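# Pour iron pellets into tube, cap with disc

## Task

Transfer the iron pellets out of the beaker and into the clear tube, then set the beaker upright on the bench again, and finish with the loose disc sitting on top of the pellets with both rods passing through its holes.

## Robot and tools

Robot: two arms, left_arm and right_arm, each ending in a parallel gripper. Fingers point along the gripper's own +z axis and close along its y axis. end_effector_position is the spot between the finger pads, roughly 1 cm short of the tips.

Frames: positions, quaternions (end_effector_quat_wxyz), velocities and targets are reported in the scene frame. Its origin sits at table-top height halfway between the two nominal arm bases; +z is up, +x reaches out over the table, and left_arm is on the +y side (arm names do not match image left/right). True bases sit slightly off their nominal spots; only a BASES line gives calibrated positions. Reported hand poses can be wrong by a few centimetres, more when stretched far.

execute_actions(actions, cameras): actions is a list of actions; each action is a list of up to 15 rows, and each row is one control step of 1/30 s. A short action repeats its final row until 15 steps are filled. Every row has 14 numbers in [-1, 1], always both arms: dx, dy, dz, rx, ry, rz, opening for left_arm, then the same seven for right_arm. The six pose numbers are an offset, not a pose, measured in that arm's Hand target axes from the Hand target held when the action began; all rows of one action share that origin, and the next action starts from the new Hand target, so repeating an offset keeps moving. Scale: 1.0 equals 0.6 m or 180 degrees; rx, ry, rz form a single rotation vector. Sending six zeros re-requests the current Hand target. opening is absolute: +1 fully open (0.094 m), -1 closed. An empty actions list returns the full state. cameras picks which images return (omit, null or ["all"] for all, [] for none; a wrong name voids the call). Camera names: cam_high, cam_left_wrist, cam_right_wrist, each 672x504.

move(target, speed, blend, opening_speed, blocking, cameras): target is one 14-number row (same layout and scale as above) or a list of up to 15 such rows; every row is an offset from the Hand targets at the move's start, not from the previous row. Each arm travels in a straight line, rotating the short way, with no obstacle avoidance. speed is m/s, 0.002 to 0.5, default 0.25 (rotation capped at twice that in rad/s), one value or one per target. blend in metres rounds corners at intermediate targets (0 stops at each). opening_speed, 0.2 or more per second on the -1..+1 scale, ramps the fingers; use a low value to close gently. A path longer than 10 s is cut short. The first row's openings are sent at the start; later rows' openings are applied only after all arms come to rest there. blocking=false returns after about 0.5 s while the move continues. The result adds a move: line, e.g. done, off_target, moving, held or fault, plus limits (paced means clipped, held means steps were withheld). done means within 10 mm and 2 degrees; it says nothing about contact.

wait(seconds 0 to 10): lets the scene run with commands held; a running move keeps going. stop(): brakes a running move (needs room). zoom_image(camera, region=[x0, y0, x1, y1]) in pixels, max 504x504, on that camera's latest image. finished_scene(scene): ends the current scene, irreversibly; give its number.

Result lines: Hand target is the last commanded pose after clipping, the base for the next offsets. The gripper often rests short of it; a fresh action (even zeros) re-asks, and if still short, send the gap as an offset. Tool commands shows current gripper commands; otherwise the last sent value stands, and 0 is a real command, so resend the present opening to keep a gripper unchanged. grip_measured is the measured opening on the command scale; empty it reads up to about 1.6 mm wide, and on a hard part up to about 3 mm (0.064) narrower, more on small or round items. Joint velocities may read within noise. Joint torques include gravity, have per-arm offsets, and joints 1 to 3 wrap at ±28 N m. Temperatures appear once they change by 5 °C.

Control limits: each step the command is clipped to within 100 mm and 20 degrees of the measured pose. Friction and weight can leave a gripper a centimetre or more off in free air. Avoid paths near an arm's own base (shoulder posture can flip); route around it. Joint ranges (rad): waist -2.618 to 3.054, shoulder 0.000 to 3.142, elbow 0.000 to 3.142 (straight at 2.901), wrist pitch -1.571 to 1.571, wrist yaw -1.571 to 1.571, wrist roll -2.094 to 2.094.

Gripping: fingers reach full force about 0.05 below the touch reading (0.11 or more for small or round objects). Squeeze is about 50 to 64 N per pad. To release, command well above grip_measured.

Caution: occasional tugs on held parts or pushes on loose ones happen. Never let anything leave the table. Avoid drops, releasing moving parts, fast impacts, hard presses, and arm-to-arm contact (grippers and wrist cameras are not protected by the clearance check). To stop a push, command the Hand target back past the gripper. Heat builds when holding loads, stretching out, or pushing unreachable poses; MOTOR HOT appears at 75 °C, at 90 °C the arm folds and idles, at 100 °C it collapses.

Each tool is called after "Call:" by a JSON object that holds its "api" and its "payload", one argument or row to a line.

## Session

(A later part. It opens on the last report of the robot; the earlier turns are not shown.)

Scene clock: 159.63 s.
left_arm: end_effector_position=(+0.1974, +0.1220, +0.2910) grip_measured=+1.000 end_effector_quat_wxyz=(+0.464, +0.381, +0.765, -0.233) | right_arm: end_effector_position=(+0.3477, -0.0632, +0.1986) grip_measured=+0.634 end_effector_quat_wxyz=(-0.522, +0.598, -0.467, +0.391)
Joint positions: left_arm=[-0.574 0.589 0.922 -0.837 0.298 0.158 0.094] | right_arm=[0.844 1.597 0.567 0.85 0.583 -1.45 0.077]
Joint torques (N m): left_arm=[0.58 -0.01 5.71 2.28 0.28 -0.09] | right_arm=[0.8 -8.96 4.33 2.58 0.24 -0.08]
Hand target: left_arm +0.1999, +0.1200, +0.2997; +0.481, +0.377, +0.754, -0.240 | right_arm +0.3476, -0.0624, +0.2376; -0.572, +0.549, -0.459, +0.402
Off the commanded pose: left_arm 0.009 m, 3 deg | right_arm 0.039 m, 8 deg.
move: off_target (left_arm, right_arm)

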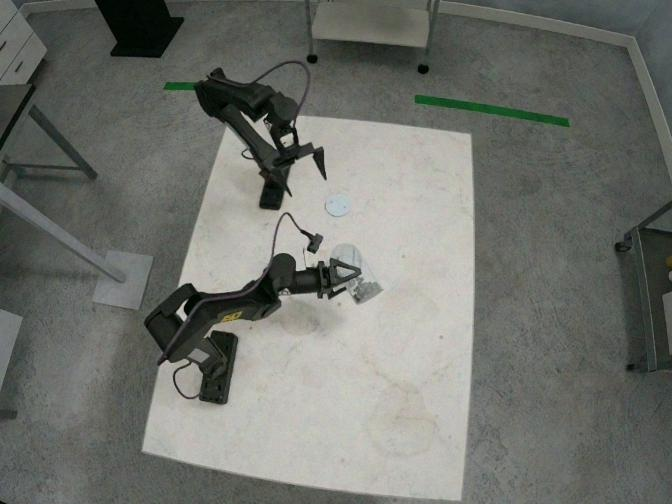

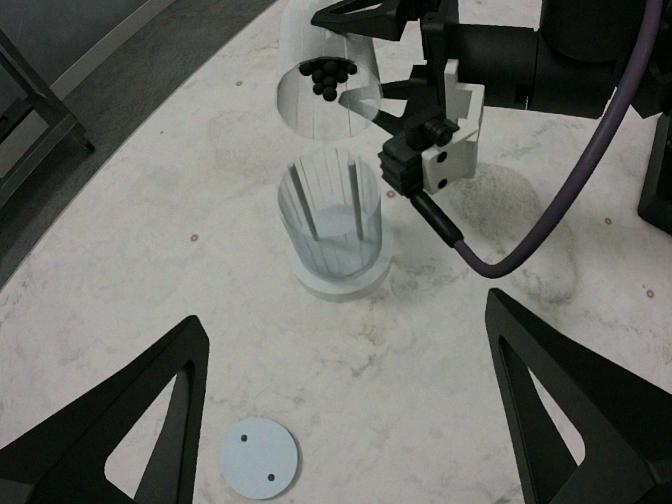

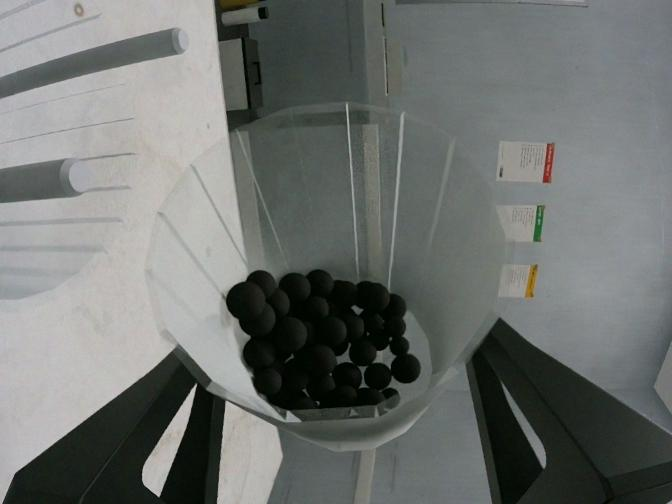

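Call:
{"api": "move", "payload": {
  "target": [0, 0, 0, 0, 0, 0, 1, -0.0145, 0.0125, -0.0042, 0.0108, 0, -0.0374, 0.4],
  "speed": 0.04
}}

Scene clock: 164.17 s.
left_arm: end_effector_position=(+0.1974, +0.1220, +0.2910) grip_measured=+1.000 end_effector_quat_wxyz=(+0.464, +0.382, +0.765, -0.232) | right_arm: end_effector_position=(+0.3440, -0.0563, +0.2082) grip_measured=+0.634 end_effector_quat_wxyz=(-0.518, +0.603, -0.420, +0.436)
Joint positions: left_arm=[-0.574 0.589 0.922 -0.837 0.298 0.159 0.094] | right_arm=[0.874 1.632 0.557 0.974 0.622 -1.603 0.077]
Joint torques (N m): left_arm=[0.7 0.01 5.72 2.23 0.19 -0.08] | right_arm=[0.69 -6.35 3.93 2.52 0.17 -0.05]
Hand target: left_arm +0.1999, +0.1200, +0.2997; +0.481, +0.377, +0.754, -0.240 | right_arm +0.3426, -0.0541, +0.2309; -0.556, +0.565, -0.419, +0.443
Off the commanded pose: left_arm 0.009 m, 3 deg | right_arm 0.023 m, 6 deg.
move: off_target (left_arm, right_arm)

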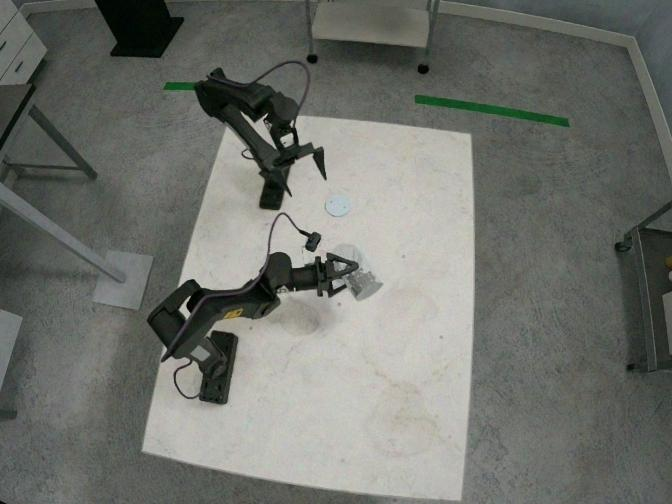

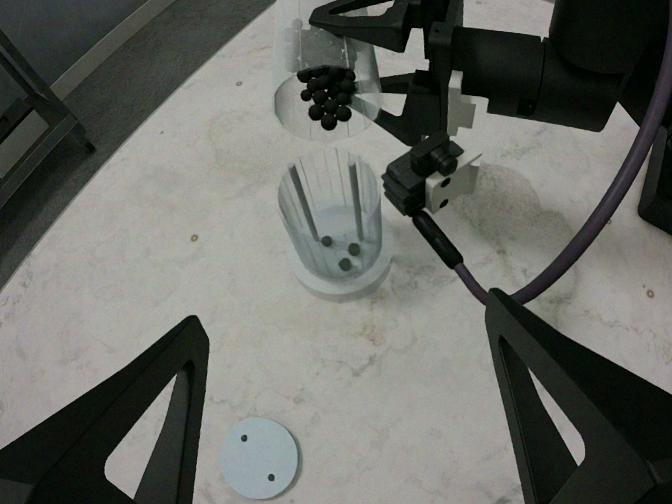

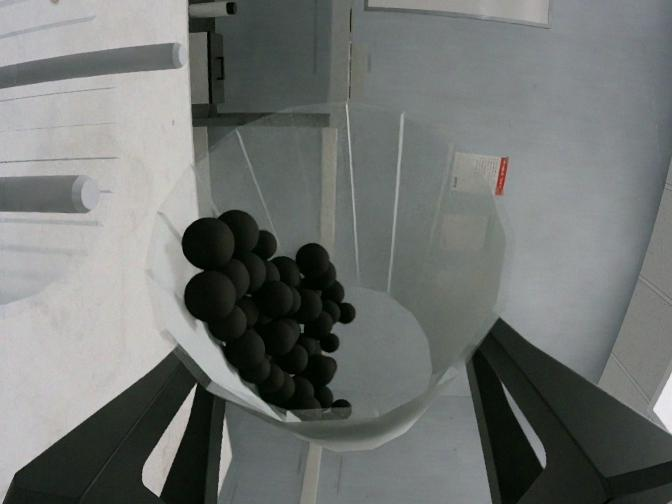

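Call:
{"api": "move", "payload": {
  "target": [0, 0, 0, 0, 0, 0, 1, -0.0063, 0.0075, -0.0017, 0.0077, 0, -0.0267, 0.4],
  "speed": 0.03
}}

Scene clock: 169.17 s.
left_arm: end_effector_position=(+0.1974, +0.1220, +0.2910) grip_measured=+1.000 end_effector_quat_wxyz=(+0.464, +0.382, +0.765, -0.232) | right_arm: end_effector_position=(+0.3430, -0.0536, +0.2149) grip_measured=+0.634 end_effector_quat_wxyz=(-0.523, +0.596, -0.389, +0.468)
Joint positions: left_arm=[-0.574 0.589 0.922 -0.837 0.298 0.159 0.094] | right_arm=[0.885 1.68 0.544 1.119 0.636 -1.712 0.077]
Joint torques (N m): left_arm=[0.5 0.02 5.46 2.25 0.21 -0.08] | right_arm=[0.57 -5.89 3.81 2.04 0.06 0.01]
Hand target: left_arm +0.1999, +0.1200, +0.2997; +0.481, +0.377, +0.754, -0.240 | right_arm +0.3407, -0.0508, +0.2263; -0.544, +0.575, -0.390, +0.471
Off the commanded pose: left_arm 0.009 m, 3 deg | right_arm 0.012 m, 3 deg.
move: off_target (left_arm, right_arm)

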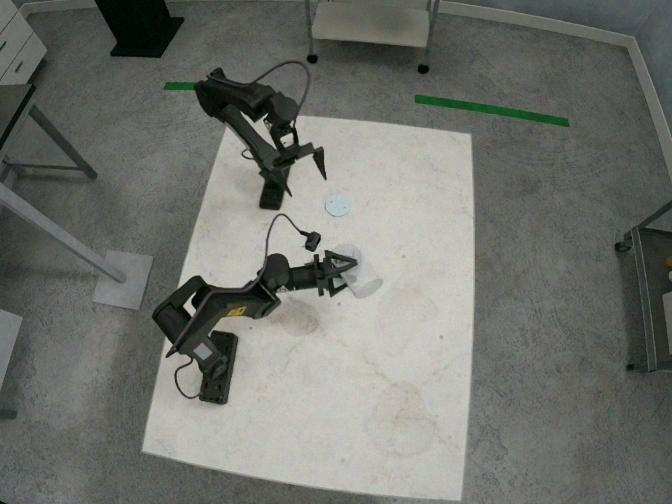

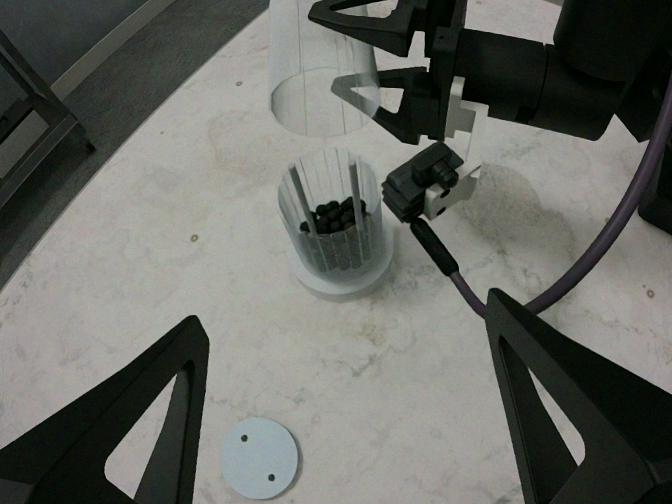

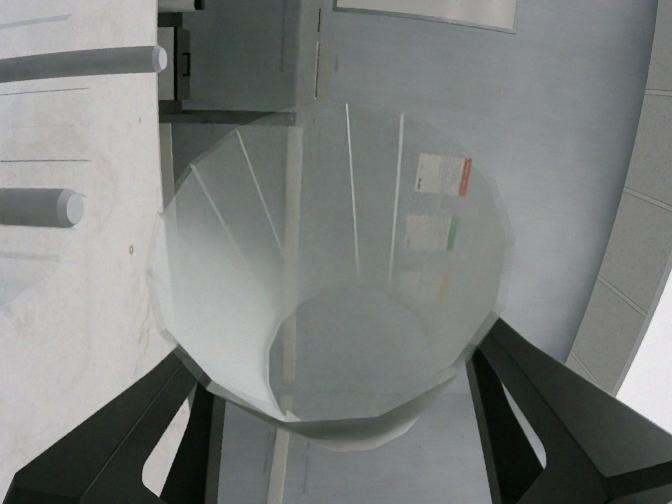

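Call:
{"api": "zoom_image", "payload": {
  "camera": "cam_left_wrist",
  "region": [230, 90, 440, 310]
}}

Call:
{"api": "zoom_image", "payload": {
  "camera": "cam_high",
  "region": [280, 190, 440, 340]
}}

Call:
{"api": "zoom_image", "payload": {
  "camera": "cam_right_wrist",
  "region": [140, 90, 530, 470]
}}

Scaled by 2.291 from the camera's 672x504 image, which has a finer 960x720 frame.

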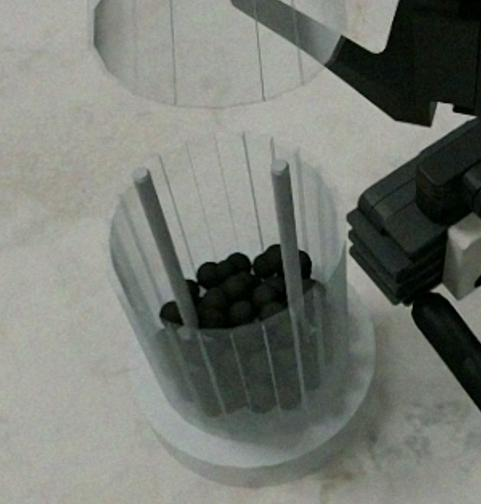

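Scaled by 3.150.

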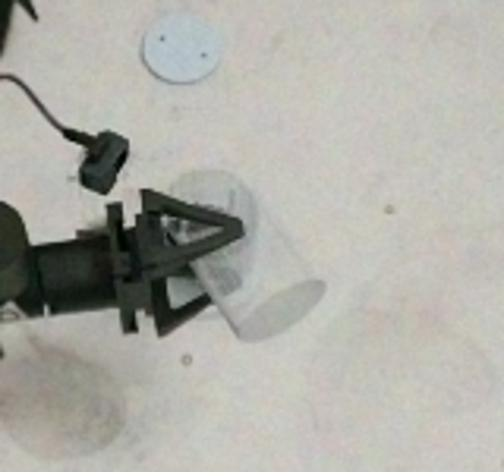

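Scaled by 1.292 from the camera's 672x504 image, which has a finer 960x720 frame.

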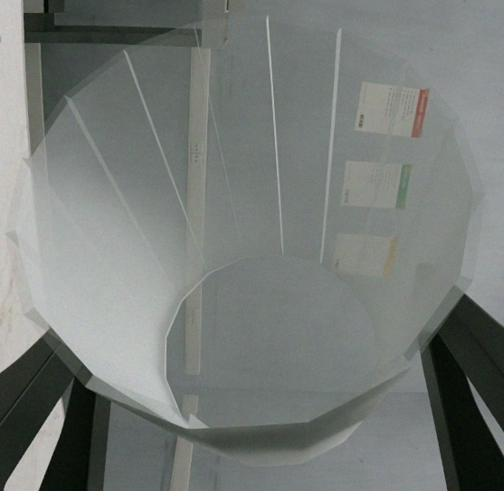

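Call:
{"api": "move", "payload": {
  "target": [
    [0, 0, 0, 0, 0, 0, 1, 0.1172, -0.0353, 0.0338, 0, 0, 0, 0.4],
    [0, 0, 0, 0, 0, 0, 1, 0.2523, 0.0572, -0.0018, -0.0826, 0.115, 0.5342, 0.4]
  ],
  "speed": [0.1, 0.2],
  "blend": 0.02
}}

Scene clock: 178.10 s.
left_arm: end_effector_position=(+0.1974, +0.1220, +0.2910) grip_measured=+1.000 end_effector_quat_wxyz=(+0.464, +0.383, +0.764, -0.232) | right_arm: end_effector_position=(+0.3739, -0.2016, +0.1810) grip_measured=+0.634 end_effector_quat_wxyz=(+0.547, -0.084, +0.832, +0.038)
Joint positions: left_arm=[-0.574 0.589 0.922 -0.837 0.298 0.161 0.094] | right_arm=[0.371 1.296 0.531 0.345 0.195 0.055 0.077]
Joint torques (N m): left_arm=[0.7 -0.1 5.67 2.24 0.23 -0.08] | right_arm=[-0.55 -7.17 8.29 1.48 -0.02 0.17]
Hand target: left_arm +0.1999, +0.1200, +0.2997; +0.481, +0.377, +0.754, -0.240 | right_arm +0.3803, -0.2000, +0.2100; +0.571, -0.072, +0.816, +0.050
Off the commanded pose: left_arm 0.009 m, 3 deg | right_arm 0.030 m, 4 deg.
move: off_target (left_arm, right_arm)

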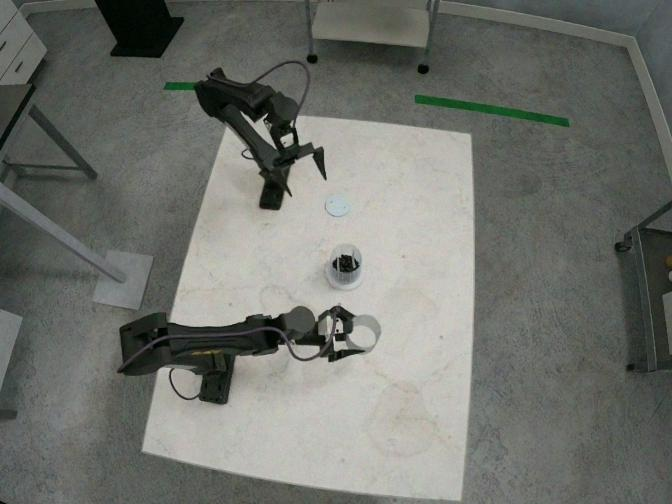

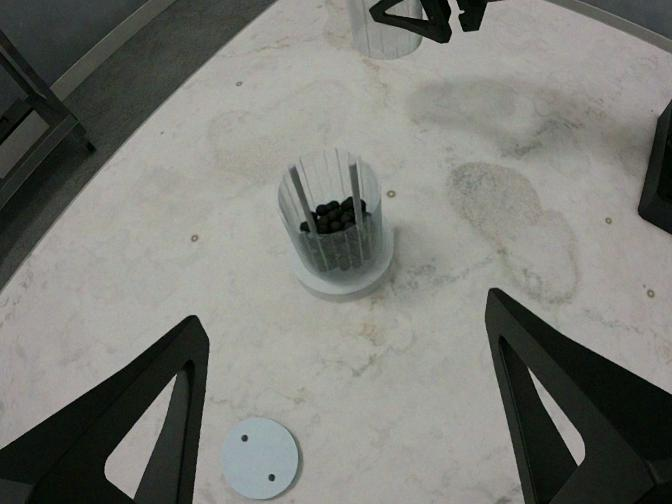

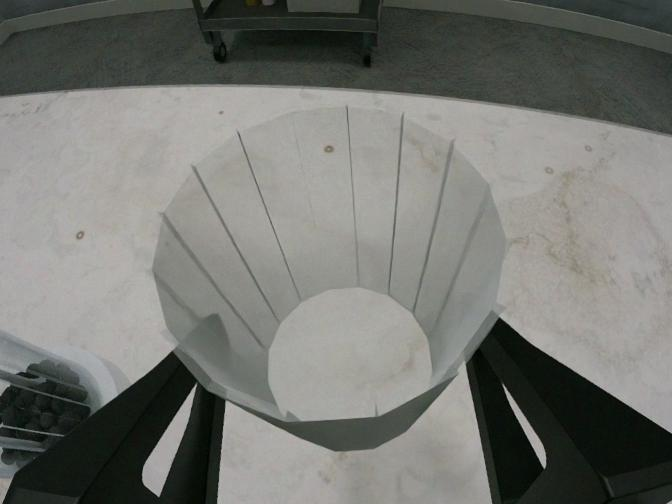

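Call:
{"api": "move", "payload": {
  "target": [0, 0, 0, 0, 0, 0, 1, 0.133, 0, 0.0485, 0, -0.0128, 0.0092, 0.4],
  "speed": 0.1
}}

Scene clock: 181.03 s.
left_arm: end_effector_position=(+0.1974, +0.1220, +0.2910) grip_measured=+1.000 end_effector_quat_wxyz=(+0.464, +0.383, +0.764, -0.232) | right_arm: end_effector_position=(+0.3759, -0.2008, +0.1140) grip_measured=+0.634 end_effector_quat_wxyz=(+0.566, -0.071, +0.820, +0.050)
Joint positions: left_arm=[-0.574 0.589 0.922 -0.837 0.298 0.161 0.094] | right_arm=[0.371 1.612 0.358 0.884 0.195 0.078 0.077]
Joint torques (N m): left_arm=[0.39 0.02 5.78 2.26 0.26 -0.12] | right_arm=[-0.24 -4.7 3.36 2.14 0.04 0.16]
Hand target: left_arm +0.1999, +0.1200, +0.2997; +0.481, +0.377, +0.754, -0.240 | right_arm +0.3803, -0.2000, +0.1251; +0.587, -0.059, +0.805, +0.060
Off the commanded pose: left_arm 0.009 m, 3 deg | right_arm 0.012 m, 3 deg.
move: off_target (left_arm, right_arm)

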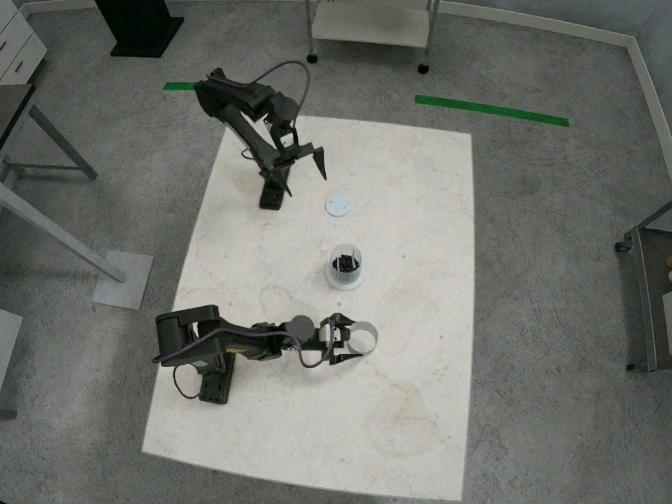

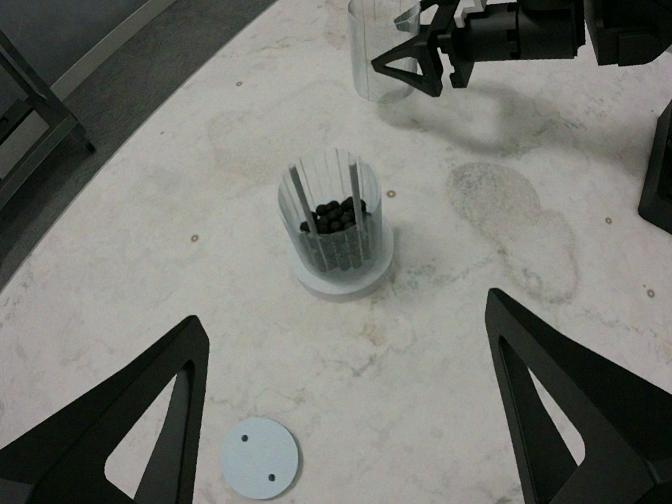

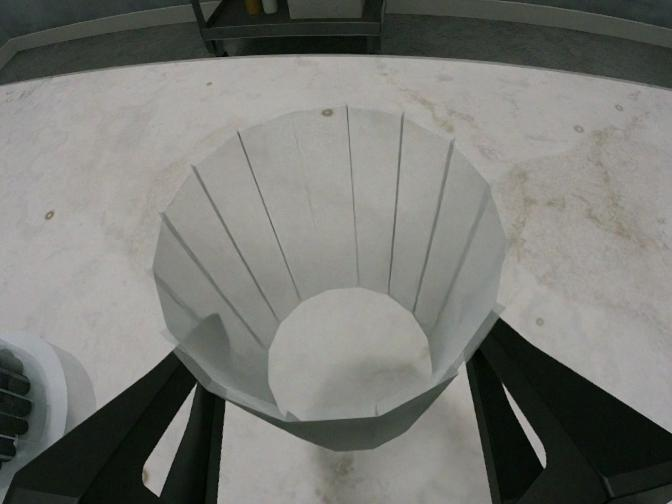

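Call:
{"api": "move", "payload": {
  "target": [0, 0, 0, 0, 0, 0, 1, 0.0470, 0, 0.0171, 0, 0, 0, 0.4],
  "speed": 0.05,
  "cameras": ["cam_left_wrist", "cam_right_wrist"]
}}

Scene clock: 183.30 s.
left_arm: end_effector_position=(+0.1974, +0.1220, +0.2910) grip_measured=+1.000 end_effector_quat_wxyz=(+0.464, +0.383, +0.764, -0.232) | right_arm: end_effector_position=(+0.3778, -0.2000, +0.0857) grip_measured=+0.634 end_effector_quat_wxyz=(+0.567, -0.070, +0.819, +0.051)
Joint positions: left_arm=[-0.574 0.589 0.922 -0.837 0.298 0.161 0.094] | right_arm=[0.371 1.798 0.336 1.096 0.195 0.079 0.077]
Joint torques (N m): left_arm=[0.61 -0.12 5.72 2.23 0.18 -0.06] | right_arm=[-0.08 -5.15 2.5 2.19 0.05 0.14]
Hand target: left_arm +0.1999, +0.1200, +0.2997; +0.481, +0.377, +0.754, -0.240 | right_arm +0.3813, -0.1990, +0.0951; +0.587, -0.059, +0.805, +0.060
Off the commanded pose: left_arm 0.009 m, 3 deg | right_arm 0.010 m, 3 deg.
move: off_target (left_arm, right_arm)
Images, in order: cam_left_wrist, cam_right_wrist.

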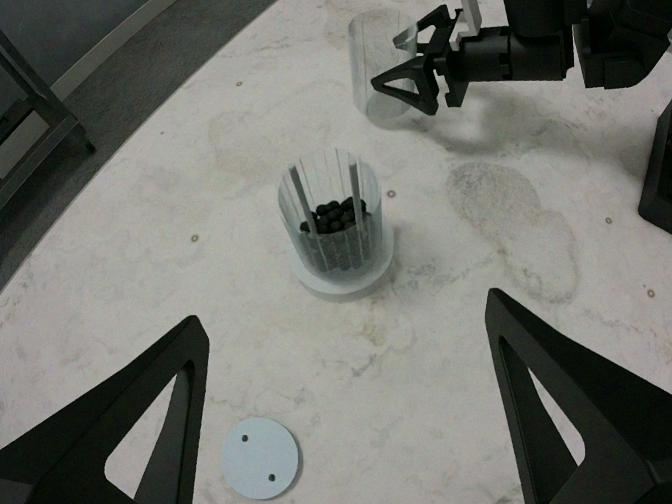

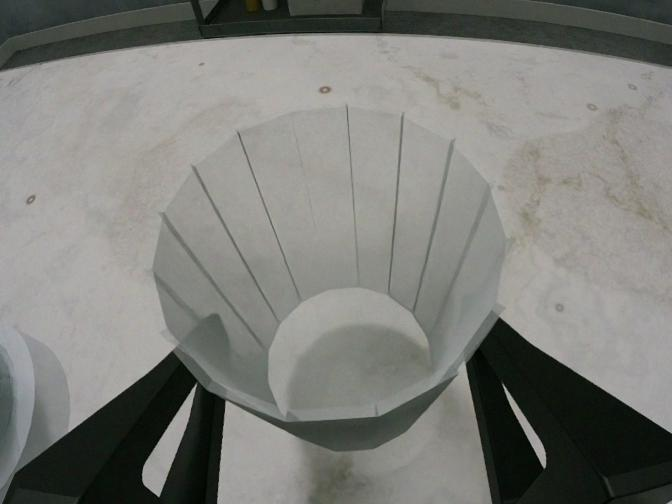

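Call:
{"api": "move", "payload": {
  "target": [0, 0, 0, 0, 0, 0, 1, 0.0188, 0, 0.0068, 0, 0, 0, 0.4],
  "speed": 0.03,
  "cameras": ["cam_left_wrist", "cam_right_wrist"]
}}

Scene clock: 184.90 s.
left_arm: end_effector_position=(+0.1974, +0.1220, +0.2910) grip_measured=+1.000 end_effector_quat_wxyz=(+0.464, +0.383, +0.764, -0.232) | right_arm: end_effector_position=(+0.3790, -0.1996, +0.0741) grip_measured=+0.634 end_effector_quat_wxyz=(+0.568, -0.070, +0.818, +0.051)
Joint positions: left_arm=[-0.574 0.589 0.922 -0.837 0.298 0.161 0.094] | right_arm=[0.371 1.879 0.336 1.178 0.195 0.079 0.077]
Joint torques (N m): left_arm=[0.61 0.06 5.76 2.26 0.2 -0.06] | right_arm=[-0.08 -5.56 1.81 2.18 0.01 0.15]
Hand target: left_arm +0.1999, +0.1200, +0.2997; +0.481, +0.377, +0.754, -0.240 | right_arm +0.3817, -0.1987, +0.0831; +0.587, -0.059, +0.805, +0.060
Off the commanded pose: left_arm 0.009 m, 3 deg | right_arm 0.009 m, 3 deg.
move: off_target (left_arm, right_arm)
Images, in order: cam_left_wrist, cam_right_wrist.

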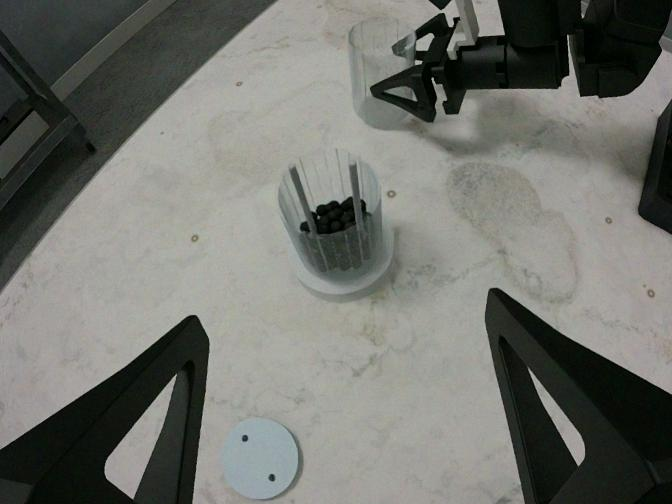

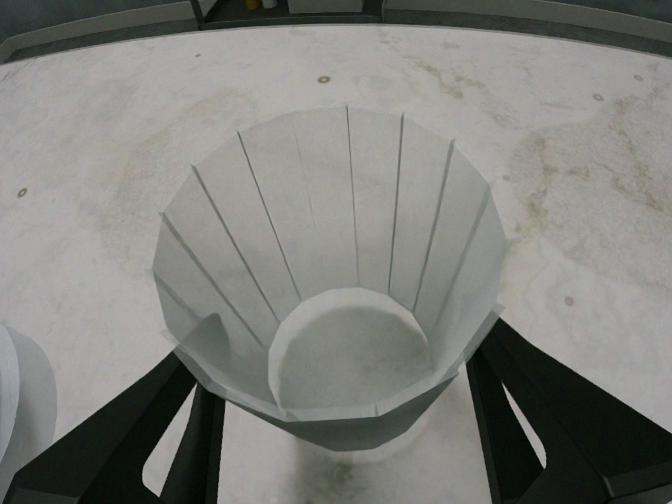

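Call:
{"api": "move", "payload": {
  "target": [0, 0, 0, 0, 0, 0, 1, 0.0094, 0, 0.0034, 0, 0, 0, 0.4],
  "speed": 0.02,
  "cameras": ["cam_left_wrist", "cam_right_wrist"]
}}

Call:
{"api": "zoom_image", "payload": {
  "camera": "cam_right_wrist",
  "region": [220, 260, 480, 480]
}}

Scene clock: 186.47 s.
left_arm: end_effector_position=(+0.1974, +0.1220, +0.2910) grip_measured=+1.000 end_effector_quat_wxyz=(+0.464, +0.383, +0.764, -0.232) | right_arm: end_effector_position=(+0.3792, -0.1995, +0.0681) grip_measured=+0.634 end_effector_quat_wxyz=(+0.568, -0.070, +0.818, +0.051)
Joint positions: left_arm=[-0.574 0.589 0.922 -0.837 0.298 0.161 0.094] | right_arm=[0.371 1.921 0.336 1.22 0.195 0.079 0.077]
Joint torques (N m): left_arm=[0.76 -0.08 5.63 2.25 0.23 -0.13] | right_arm=[-0.05 -5.59 1.8 2.17 0.06 0.15]
Hand target: left_arm +0.1999, +0.1200, +0.2997; +0.481, +0.377, +0.754, -0.240 | right_arm +0.3819, -0.1985, +0.0771; +0.587, -0.059, +0.805, +0.060
Off the commanded pose: left_arm 0.009 m, 3 deg | right_arm 0.010 m, 3 deg.
move: off_target (left_arm, right_arm)
Images, in order: cam_left_wrist, cam_right_wrist.

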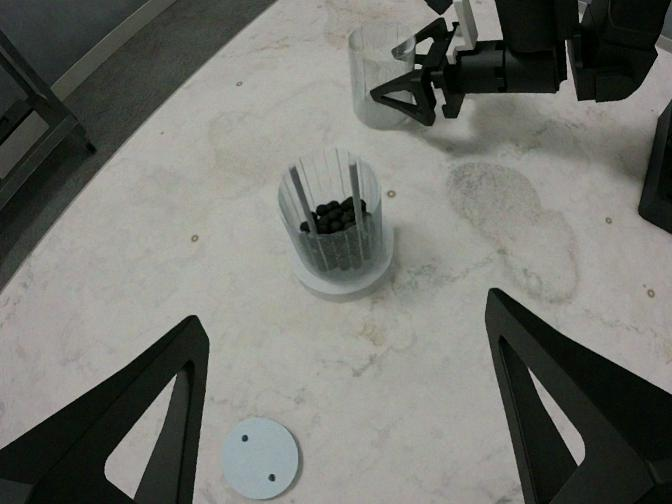

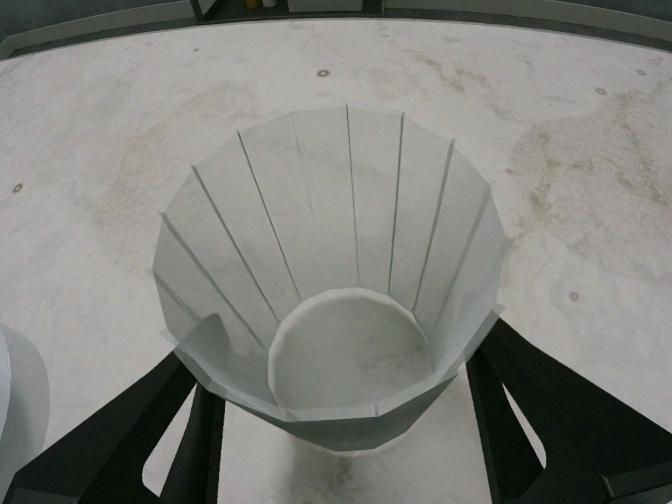

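Scaled by 1.938 from the camera's 672x504 image, which has a finer 960x720 frame.

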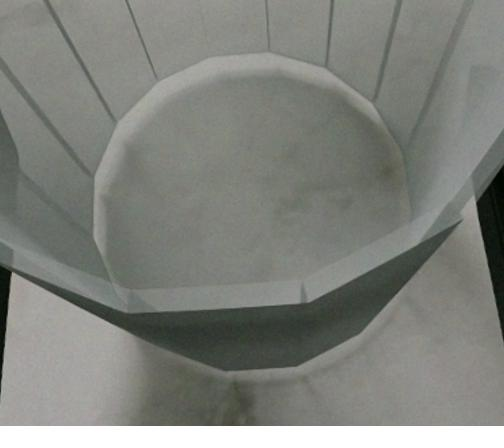

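Call:
{"api": "move", "payload": {
  "target": [0, 0, 0, 0, 0, 0, 1, 0.0078, 0, 0.0029, 0, 0, 0, 0.4],
  "speed": 0.02,
  "cameras": ["cam_right_wrist"]
}}

Call:
{"api": "zoom_image", "payload": {
  "camera": "cam_right_wrist",
  "region": [220, 260, 480, 480]
}}

Scene clock: 188.10 s.
left_arm: end_effector_position=(+0.1974, +0.1220, +0.2910) grip_measured=+1.000 end_effector_quat_wxyz=(+0.464, +0.383, +0.764, -0.232) | right_arm: end_effector_position=(+0.3791, -0.1995, +0.0625) grip_measured=+0.634 end_effector_quat_wxyz=(+0.567, -0.070, +0.819, +0.051)
Joint positions: left_arm=[-0.574 0.589 0.922 -0.837 0.298 0.161 0.094] | right_arm=[0.371 1.956 0.336 1.254 0.195 0.079 0.077]
Joint torques (N m): left_arm=[0.72 -0.02 5.83 2.24 0.24 -0.09] | right_arm=[-0.08 -5.72 1.58 2.19 0.05 0.15]
Hand target: left_arm +0.1999, +0.1200, +0.2997; +0.481, +0.377, +0.754, -0.240 | right_arm +0.3821, -0.1983, +0.0721; +0.587, -0.059, +0.805, +0.060
Off the commanded pose: left_arm 0.009 m, 3 deg | right_arm 0.010 m, 3 deg.
move: off_target (left_arm, right_arm)
Images, in order: cam_right_wrist.

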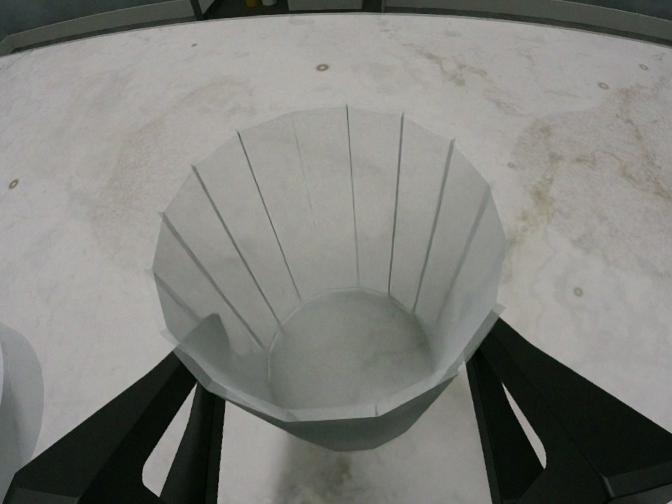

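Scaled by 1.938 from the camera's 672x504 image, which has a finer 960x720 frame.

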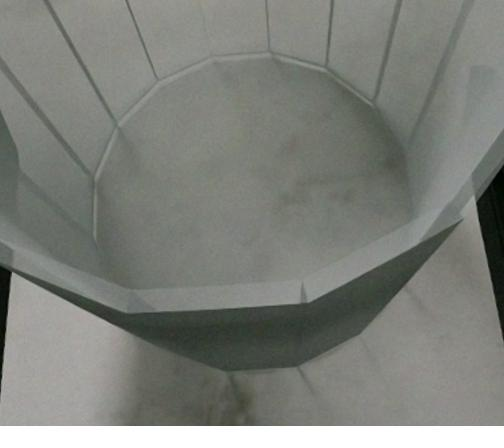

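Call:
{"api": "move", "payload": {
  "target": [0, 0, 0, 0, 0, 0, 1, 0.0055, 0, 0.002, 0, 0, 0, 0.4],
  "speed": 0.02,
  "cameras": ["cam_right_wrist"]
}}

Call:
{"api": "zoom_image", "payload": {
  "camera": "cam_right_wrist",
  "region": [220, 260, 480, 480]
}}

Scene clock: 189.50 s.
left_arm: end_effector_position=(+0.1974, +0.1220, +0.2910) grip_measured=+1.000 end_effector_quat_wxyz=(+0.464, +0.383, +0.764, -0.232) | right_arm: end_effector_position=(+0.3802, -0.1991, +0.0629) grip_measured=+0.634 end_effector_quat_wxyz=(+0.573, -0.069, +0.815, +0.053)
Joint positions: left_arm=[-0.574 0.589 0.922 -0.837 0.298 0.161 0.094] | right_arm=[0.371 1.977 0.336 1.29 0.195 0.079 0.077]
Joint torques (N m): left_arm=[0.8 -0.13 5.71 2.25 0.18 -0.11] | right_arm=[-0.1 -5.59 1.66 2 0.05 0.15]
Hand target: left_arm +0.1999, +0.1200, +0.2997; +0.481, +0.377, +0.754, -0.240 | right_arm +0.3822, -0.1982, +0.0686; +0.587, -0.059, +0.805, +0.060
Off the commanded pose: left_arm 0.009 m, 3 deg | right_arm 0.006 m, 2 deg.
move: off_target (left_arm)
Images, in order: cam_right_wrist.

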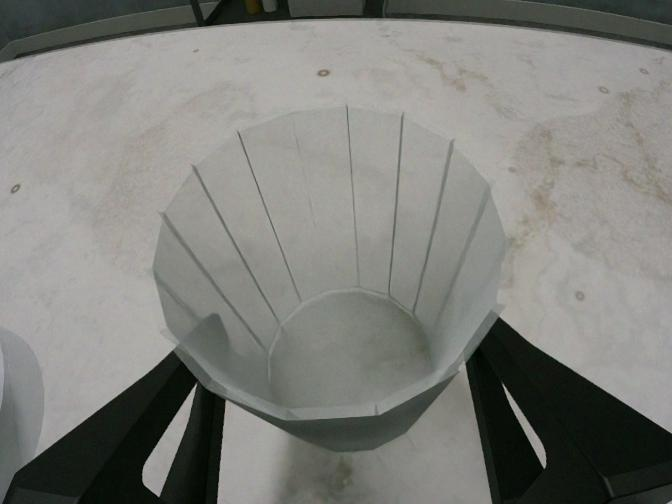

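Scaled by 1.938 from the camera's 672x504 image, which has a finer 960x720 frame.

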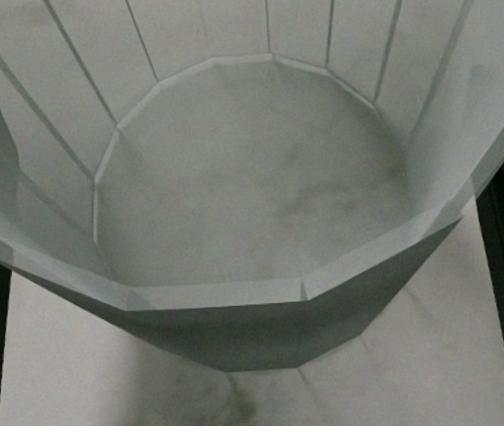

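Call:
{"api": "move", "payload": {
  "target": [0, 0, 0, 0, 0, 0, 1, 0.0035, 0, 0.0013, 0, 0.012, 0, 0.4],
  "speed": 0.02,
  "cameras": ["cam_right_wrist"]
}}

Call:
{"api": "zoom_image", "payload": {
  "camera": "cam_right_wrist",
  "region": [220, 260, 480, 480]
}}

Scene clock: 191.37 s.
left_arm: end_effector_position=(+0.1974, +0.1220, +0.2910) grip_measured=+1.000 end_effector_quat_wxyz=(+0.464, +0.383, +0.764, -0.232) | right_arm: end_effector_position=(+0.3801, -0.1991, +0.0623) grip_measured=+0.634 end_effector_quat_wxyz=(+0.573, -0.068, +0.815, +0.053)
Joint positions: left_arm=[-0.574 0.589 0.922 -0.837 0.298 0.161 0.094] | right_arm=[0.371 1.979 0.336 1.29 0.195 0.081 0.077]
Joint torques (N m): left_arm=[0.77 -0.01 5.63 2.24 0.26 -0.1] | right_arm=[-0.14 -8.73 2.41 1.31 0.02 0.21]
Hand target: left_arm +0.1999, +0.1200, +0.2997; +0.481, +0.377, +0.754, -0.240 | right_arm +0.3823, -0.1981, +0.0664; +0.571, -0.060, +0.816, +0.059
Off the commanded pose: left_arm 0.009 m, 3 deg | right_arm 0.005 m, 1 deg.
move: off_target (left_arm)
Images, in order: cam_right_wrist.

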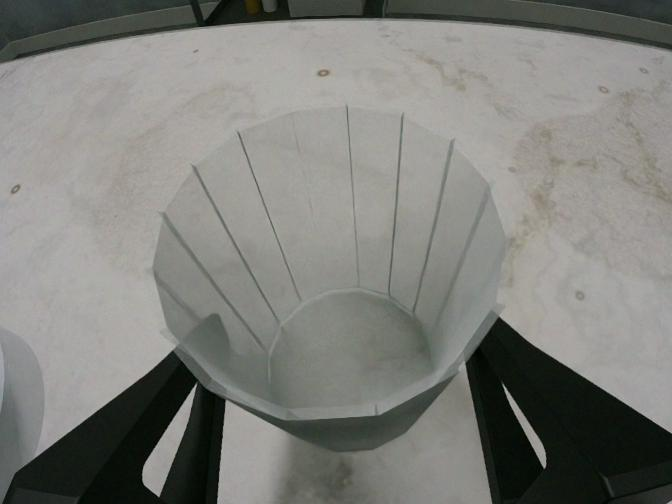

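Scaled by 1.938 from the camera's 672x504 image, which has a finer 960x720 frame.

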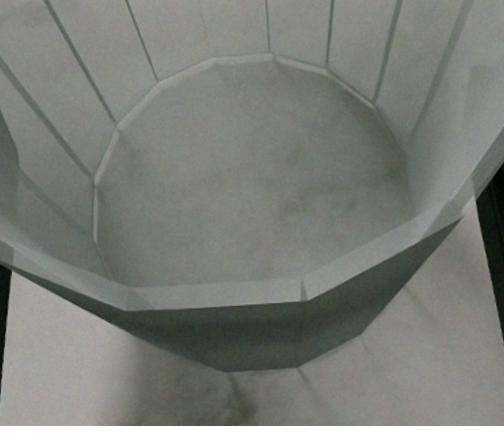

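Call:
{"api": "move", "payload": {
  "target": [0, 0, 0, 0, 0, 0, 1, 0, 0, 0, 0, 0, 0, 1],
  "opening_speed": 0.3,
  "cameras": ["cam_right_wrist", "cam_left_wrist"]
}}

Call:
{"api": "zoom_image", "payload": {
  "camera": "cam_right_wrist",
  "region": [140, 90, 530, 470]
}}

Scene clock: 194.40 s.
left_arm: end_effector_position=(+0.1974, +0.1220, +0.2910) grip_measured=+1.000 end_effector_quat_wxyz=(+0.464, +0.383, +0.764, -0.232) | right_arm: end_effector_position=(+0.3791, -0.1995, +0.0595) grip_measured=+0.998 end_effector_quat_wxyz=(+0.568, -0.067, +0.819, +0.053)
Joint positions: left_arm=[-0.574 0.589 0.922 -0.837 0.298 0.162 0.094] | right_arm=[0.371 1.979 0.336 1.278 0.195 0.085 0.094]
Joint torques (N m): left_arm=[0.68 -0.08 5.68 2.23 0.21 -0.11] | right_arm=[-0.25 -8.69 2.45 1.38 0.02 0.15]
Hand target: left_arm +0.1999, +0.1200, +0.2997; +0.481, +0.377, +0.754, -0.240 | right_arm +0.3823, -0.1981, +0.0664; +0.571, -0.060, +0.816, +0.059
Off the commanded pose: left_arm 0.009 m, 3 deg | right_arm 0.008 m, 1 deg.
move: off_target (left_arm)
Images, in order: cam_left_wrist, cam_right_wrist.

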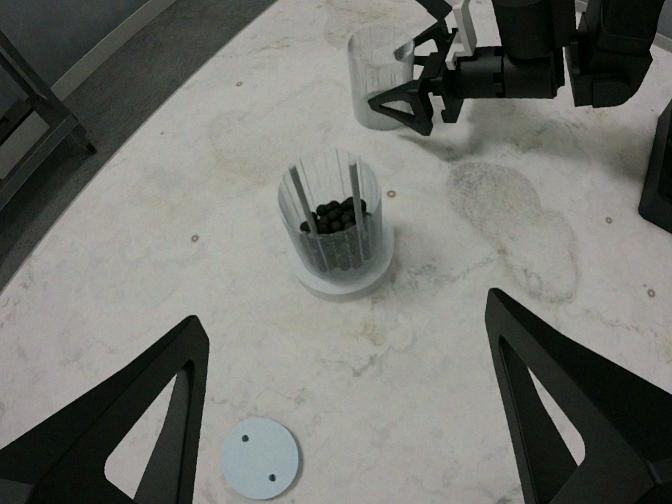

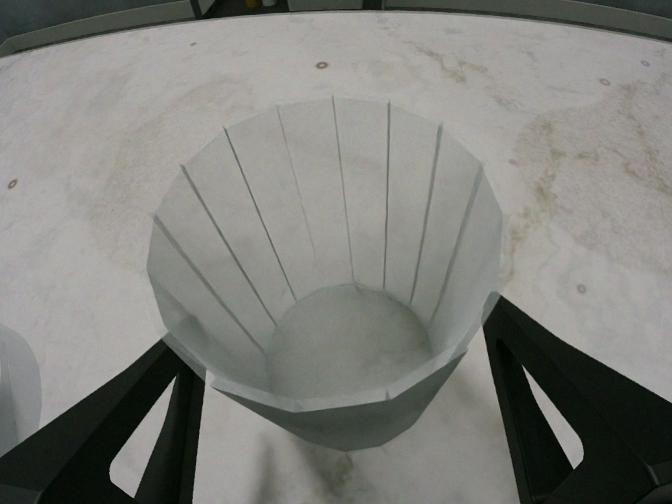

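Scaled by 1.292 from the camera's 672x504 image, which has a finer 960x720 frame.

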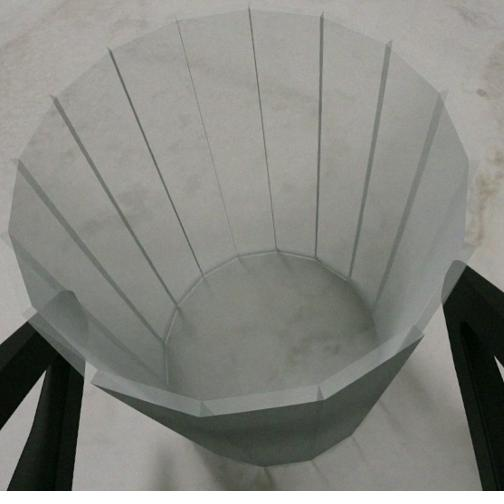

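Call:
{"api": "move", "payload": {
  "target": [
    [0, 0, 0, 0, 0, 0, 1, 0.0275, 0.004, -0.115, 0, 0, 0, 1],
    [0, 0, 0, 0, 0, 0, 1, -0.1728, -0.0043, -0.208, 0, 0, 0, 1]
  ],
  "speed": [0.06, 0.15],
  "blend": 0.005
}}

Scene clock: 198.60 s.
left_arm: end_effector_position=(+0.1974, +0.1220, +0.2910) grip_measured=+1.000 end_effector_quat_wxyz=(+0.464, +0.383, +0.764, -0.232) | right_arm: end_effector_position=(+0.2972, -0.2166, +0.1924) grip_measured=+0.998 end_effector_quat_wxyz=(+0.566, -0.069, +0.820, +0.056)
Joint positions: left_arm=[-0.574 0.589 0.922 -0.837 0.298 0.162 0.094] | right_arm=[0.46 0.835 0.323 0.137 0.271 0.119 0.094]
Joint torques (N m): left_arm=[0.68 -0.01 5.68 2.28 0.19 -0.07] | right_arm=[-0.62 -0.62 8.62 1.36 -0.05 0.1]
Hand target: left_arm +0.1999, +0.1200, +0.2997; +0.481, +0.377, +0.754, -0.240 | right_arm +0.3024, -0.2179, +0.2062; +0.571, -0.060, +0.816, +0.059
Off the commanded pose: left_arm 0.009 m, 3 deg | right_arm 0.015 m, 1 deg.
move: off_target (left_arm, right_arm)

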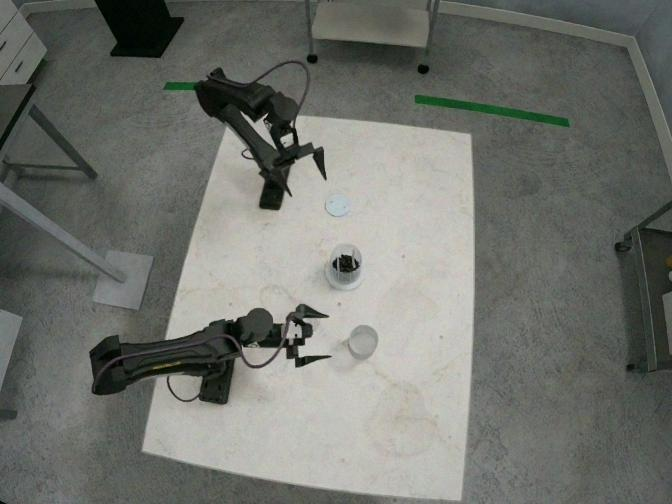

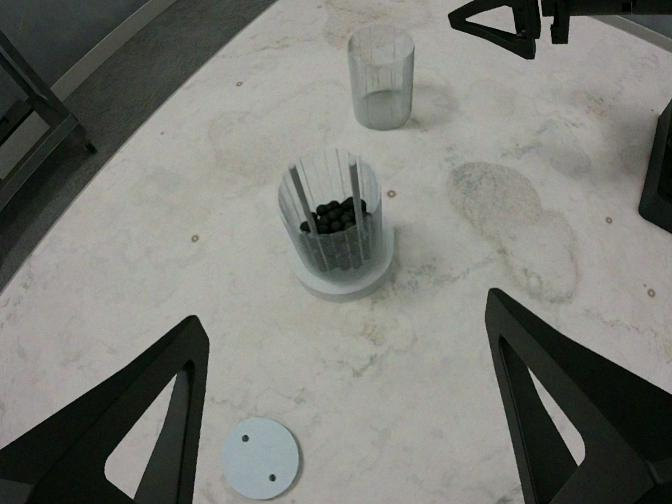

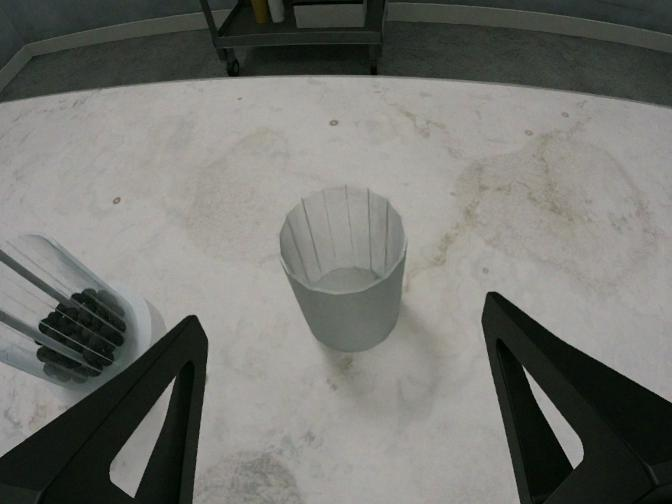

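Call:
{"api": "zoom_image", "payload": {
  "camera": "cam_left_wrist",
  "region": [200, 400, 320, 504]
}}

Call:
{"api": "zoom_image", "payload": {
  "camera": "cam_left_wrist",
  "region": [260, 130, 420, 310]
}}

Scaled by 4.200 from the camera's 672x504 image, which has a finer 960x720 frame.

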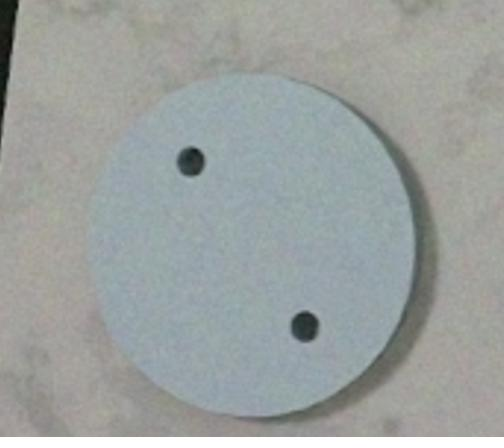

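Scaled by 2.800 from the camera's 672x504 image, which has a finer 960x720 frame.

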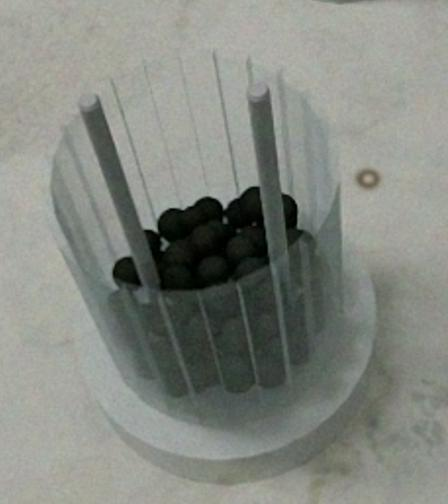

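Call:
{"api": "zoom_image", "payload": {
  "camera": "cam_left_wrist",
  "region": [280, 150, 370, 215]
}}

Call:
{"api": "zoom_image", "payload": {
  "camera": "cam_left_wrist",
  "region": [225, 425, 295, 490]
}}

Scaled by 5.600 from the camera's 672x504 image, which has a finer 960x720 frame.

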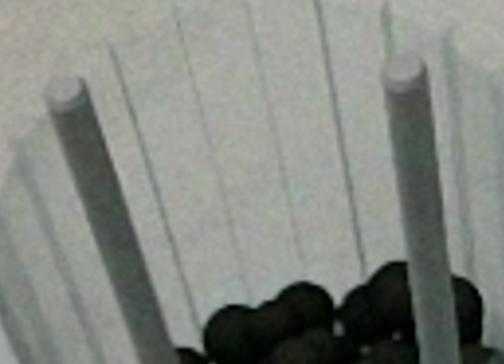

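Scaled by 7.200 from the camera's 672x504 image, which has a finer 960x720 frame.

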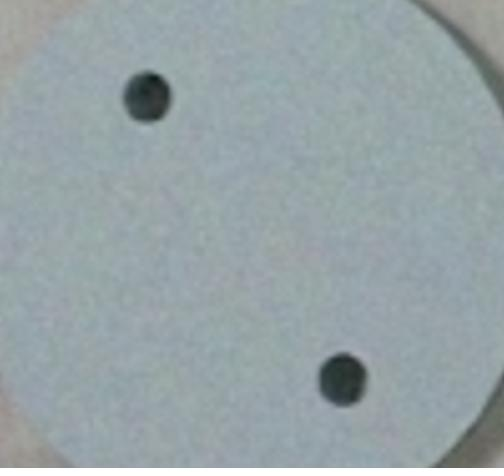

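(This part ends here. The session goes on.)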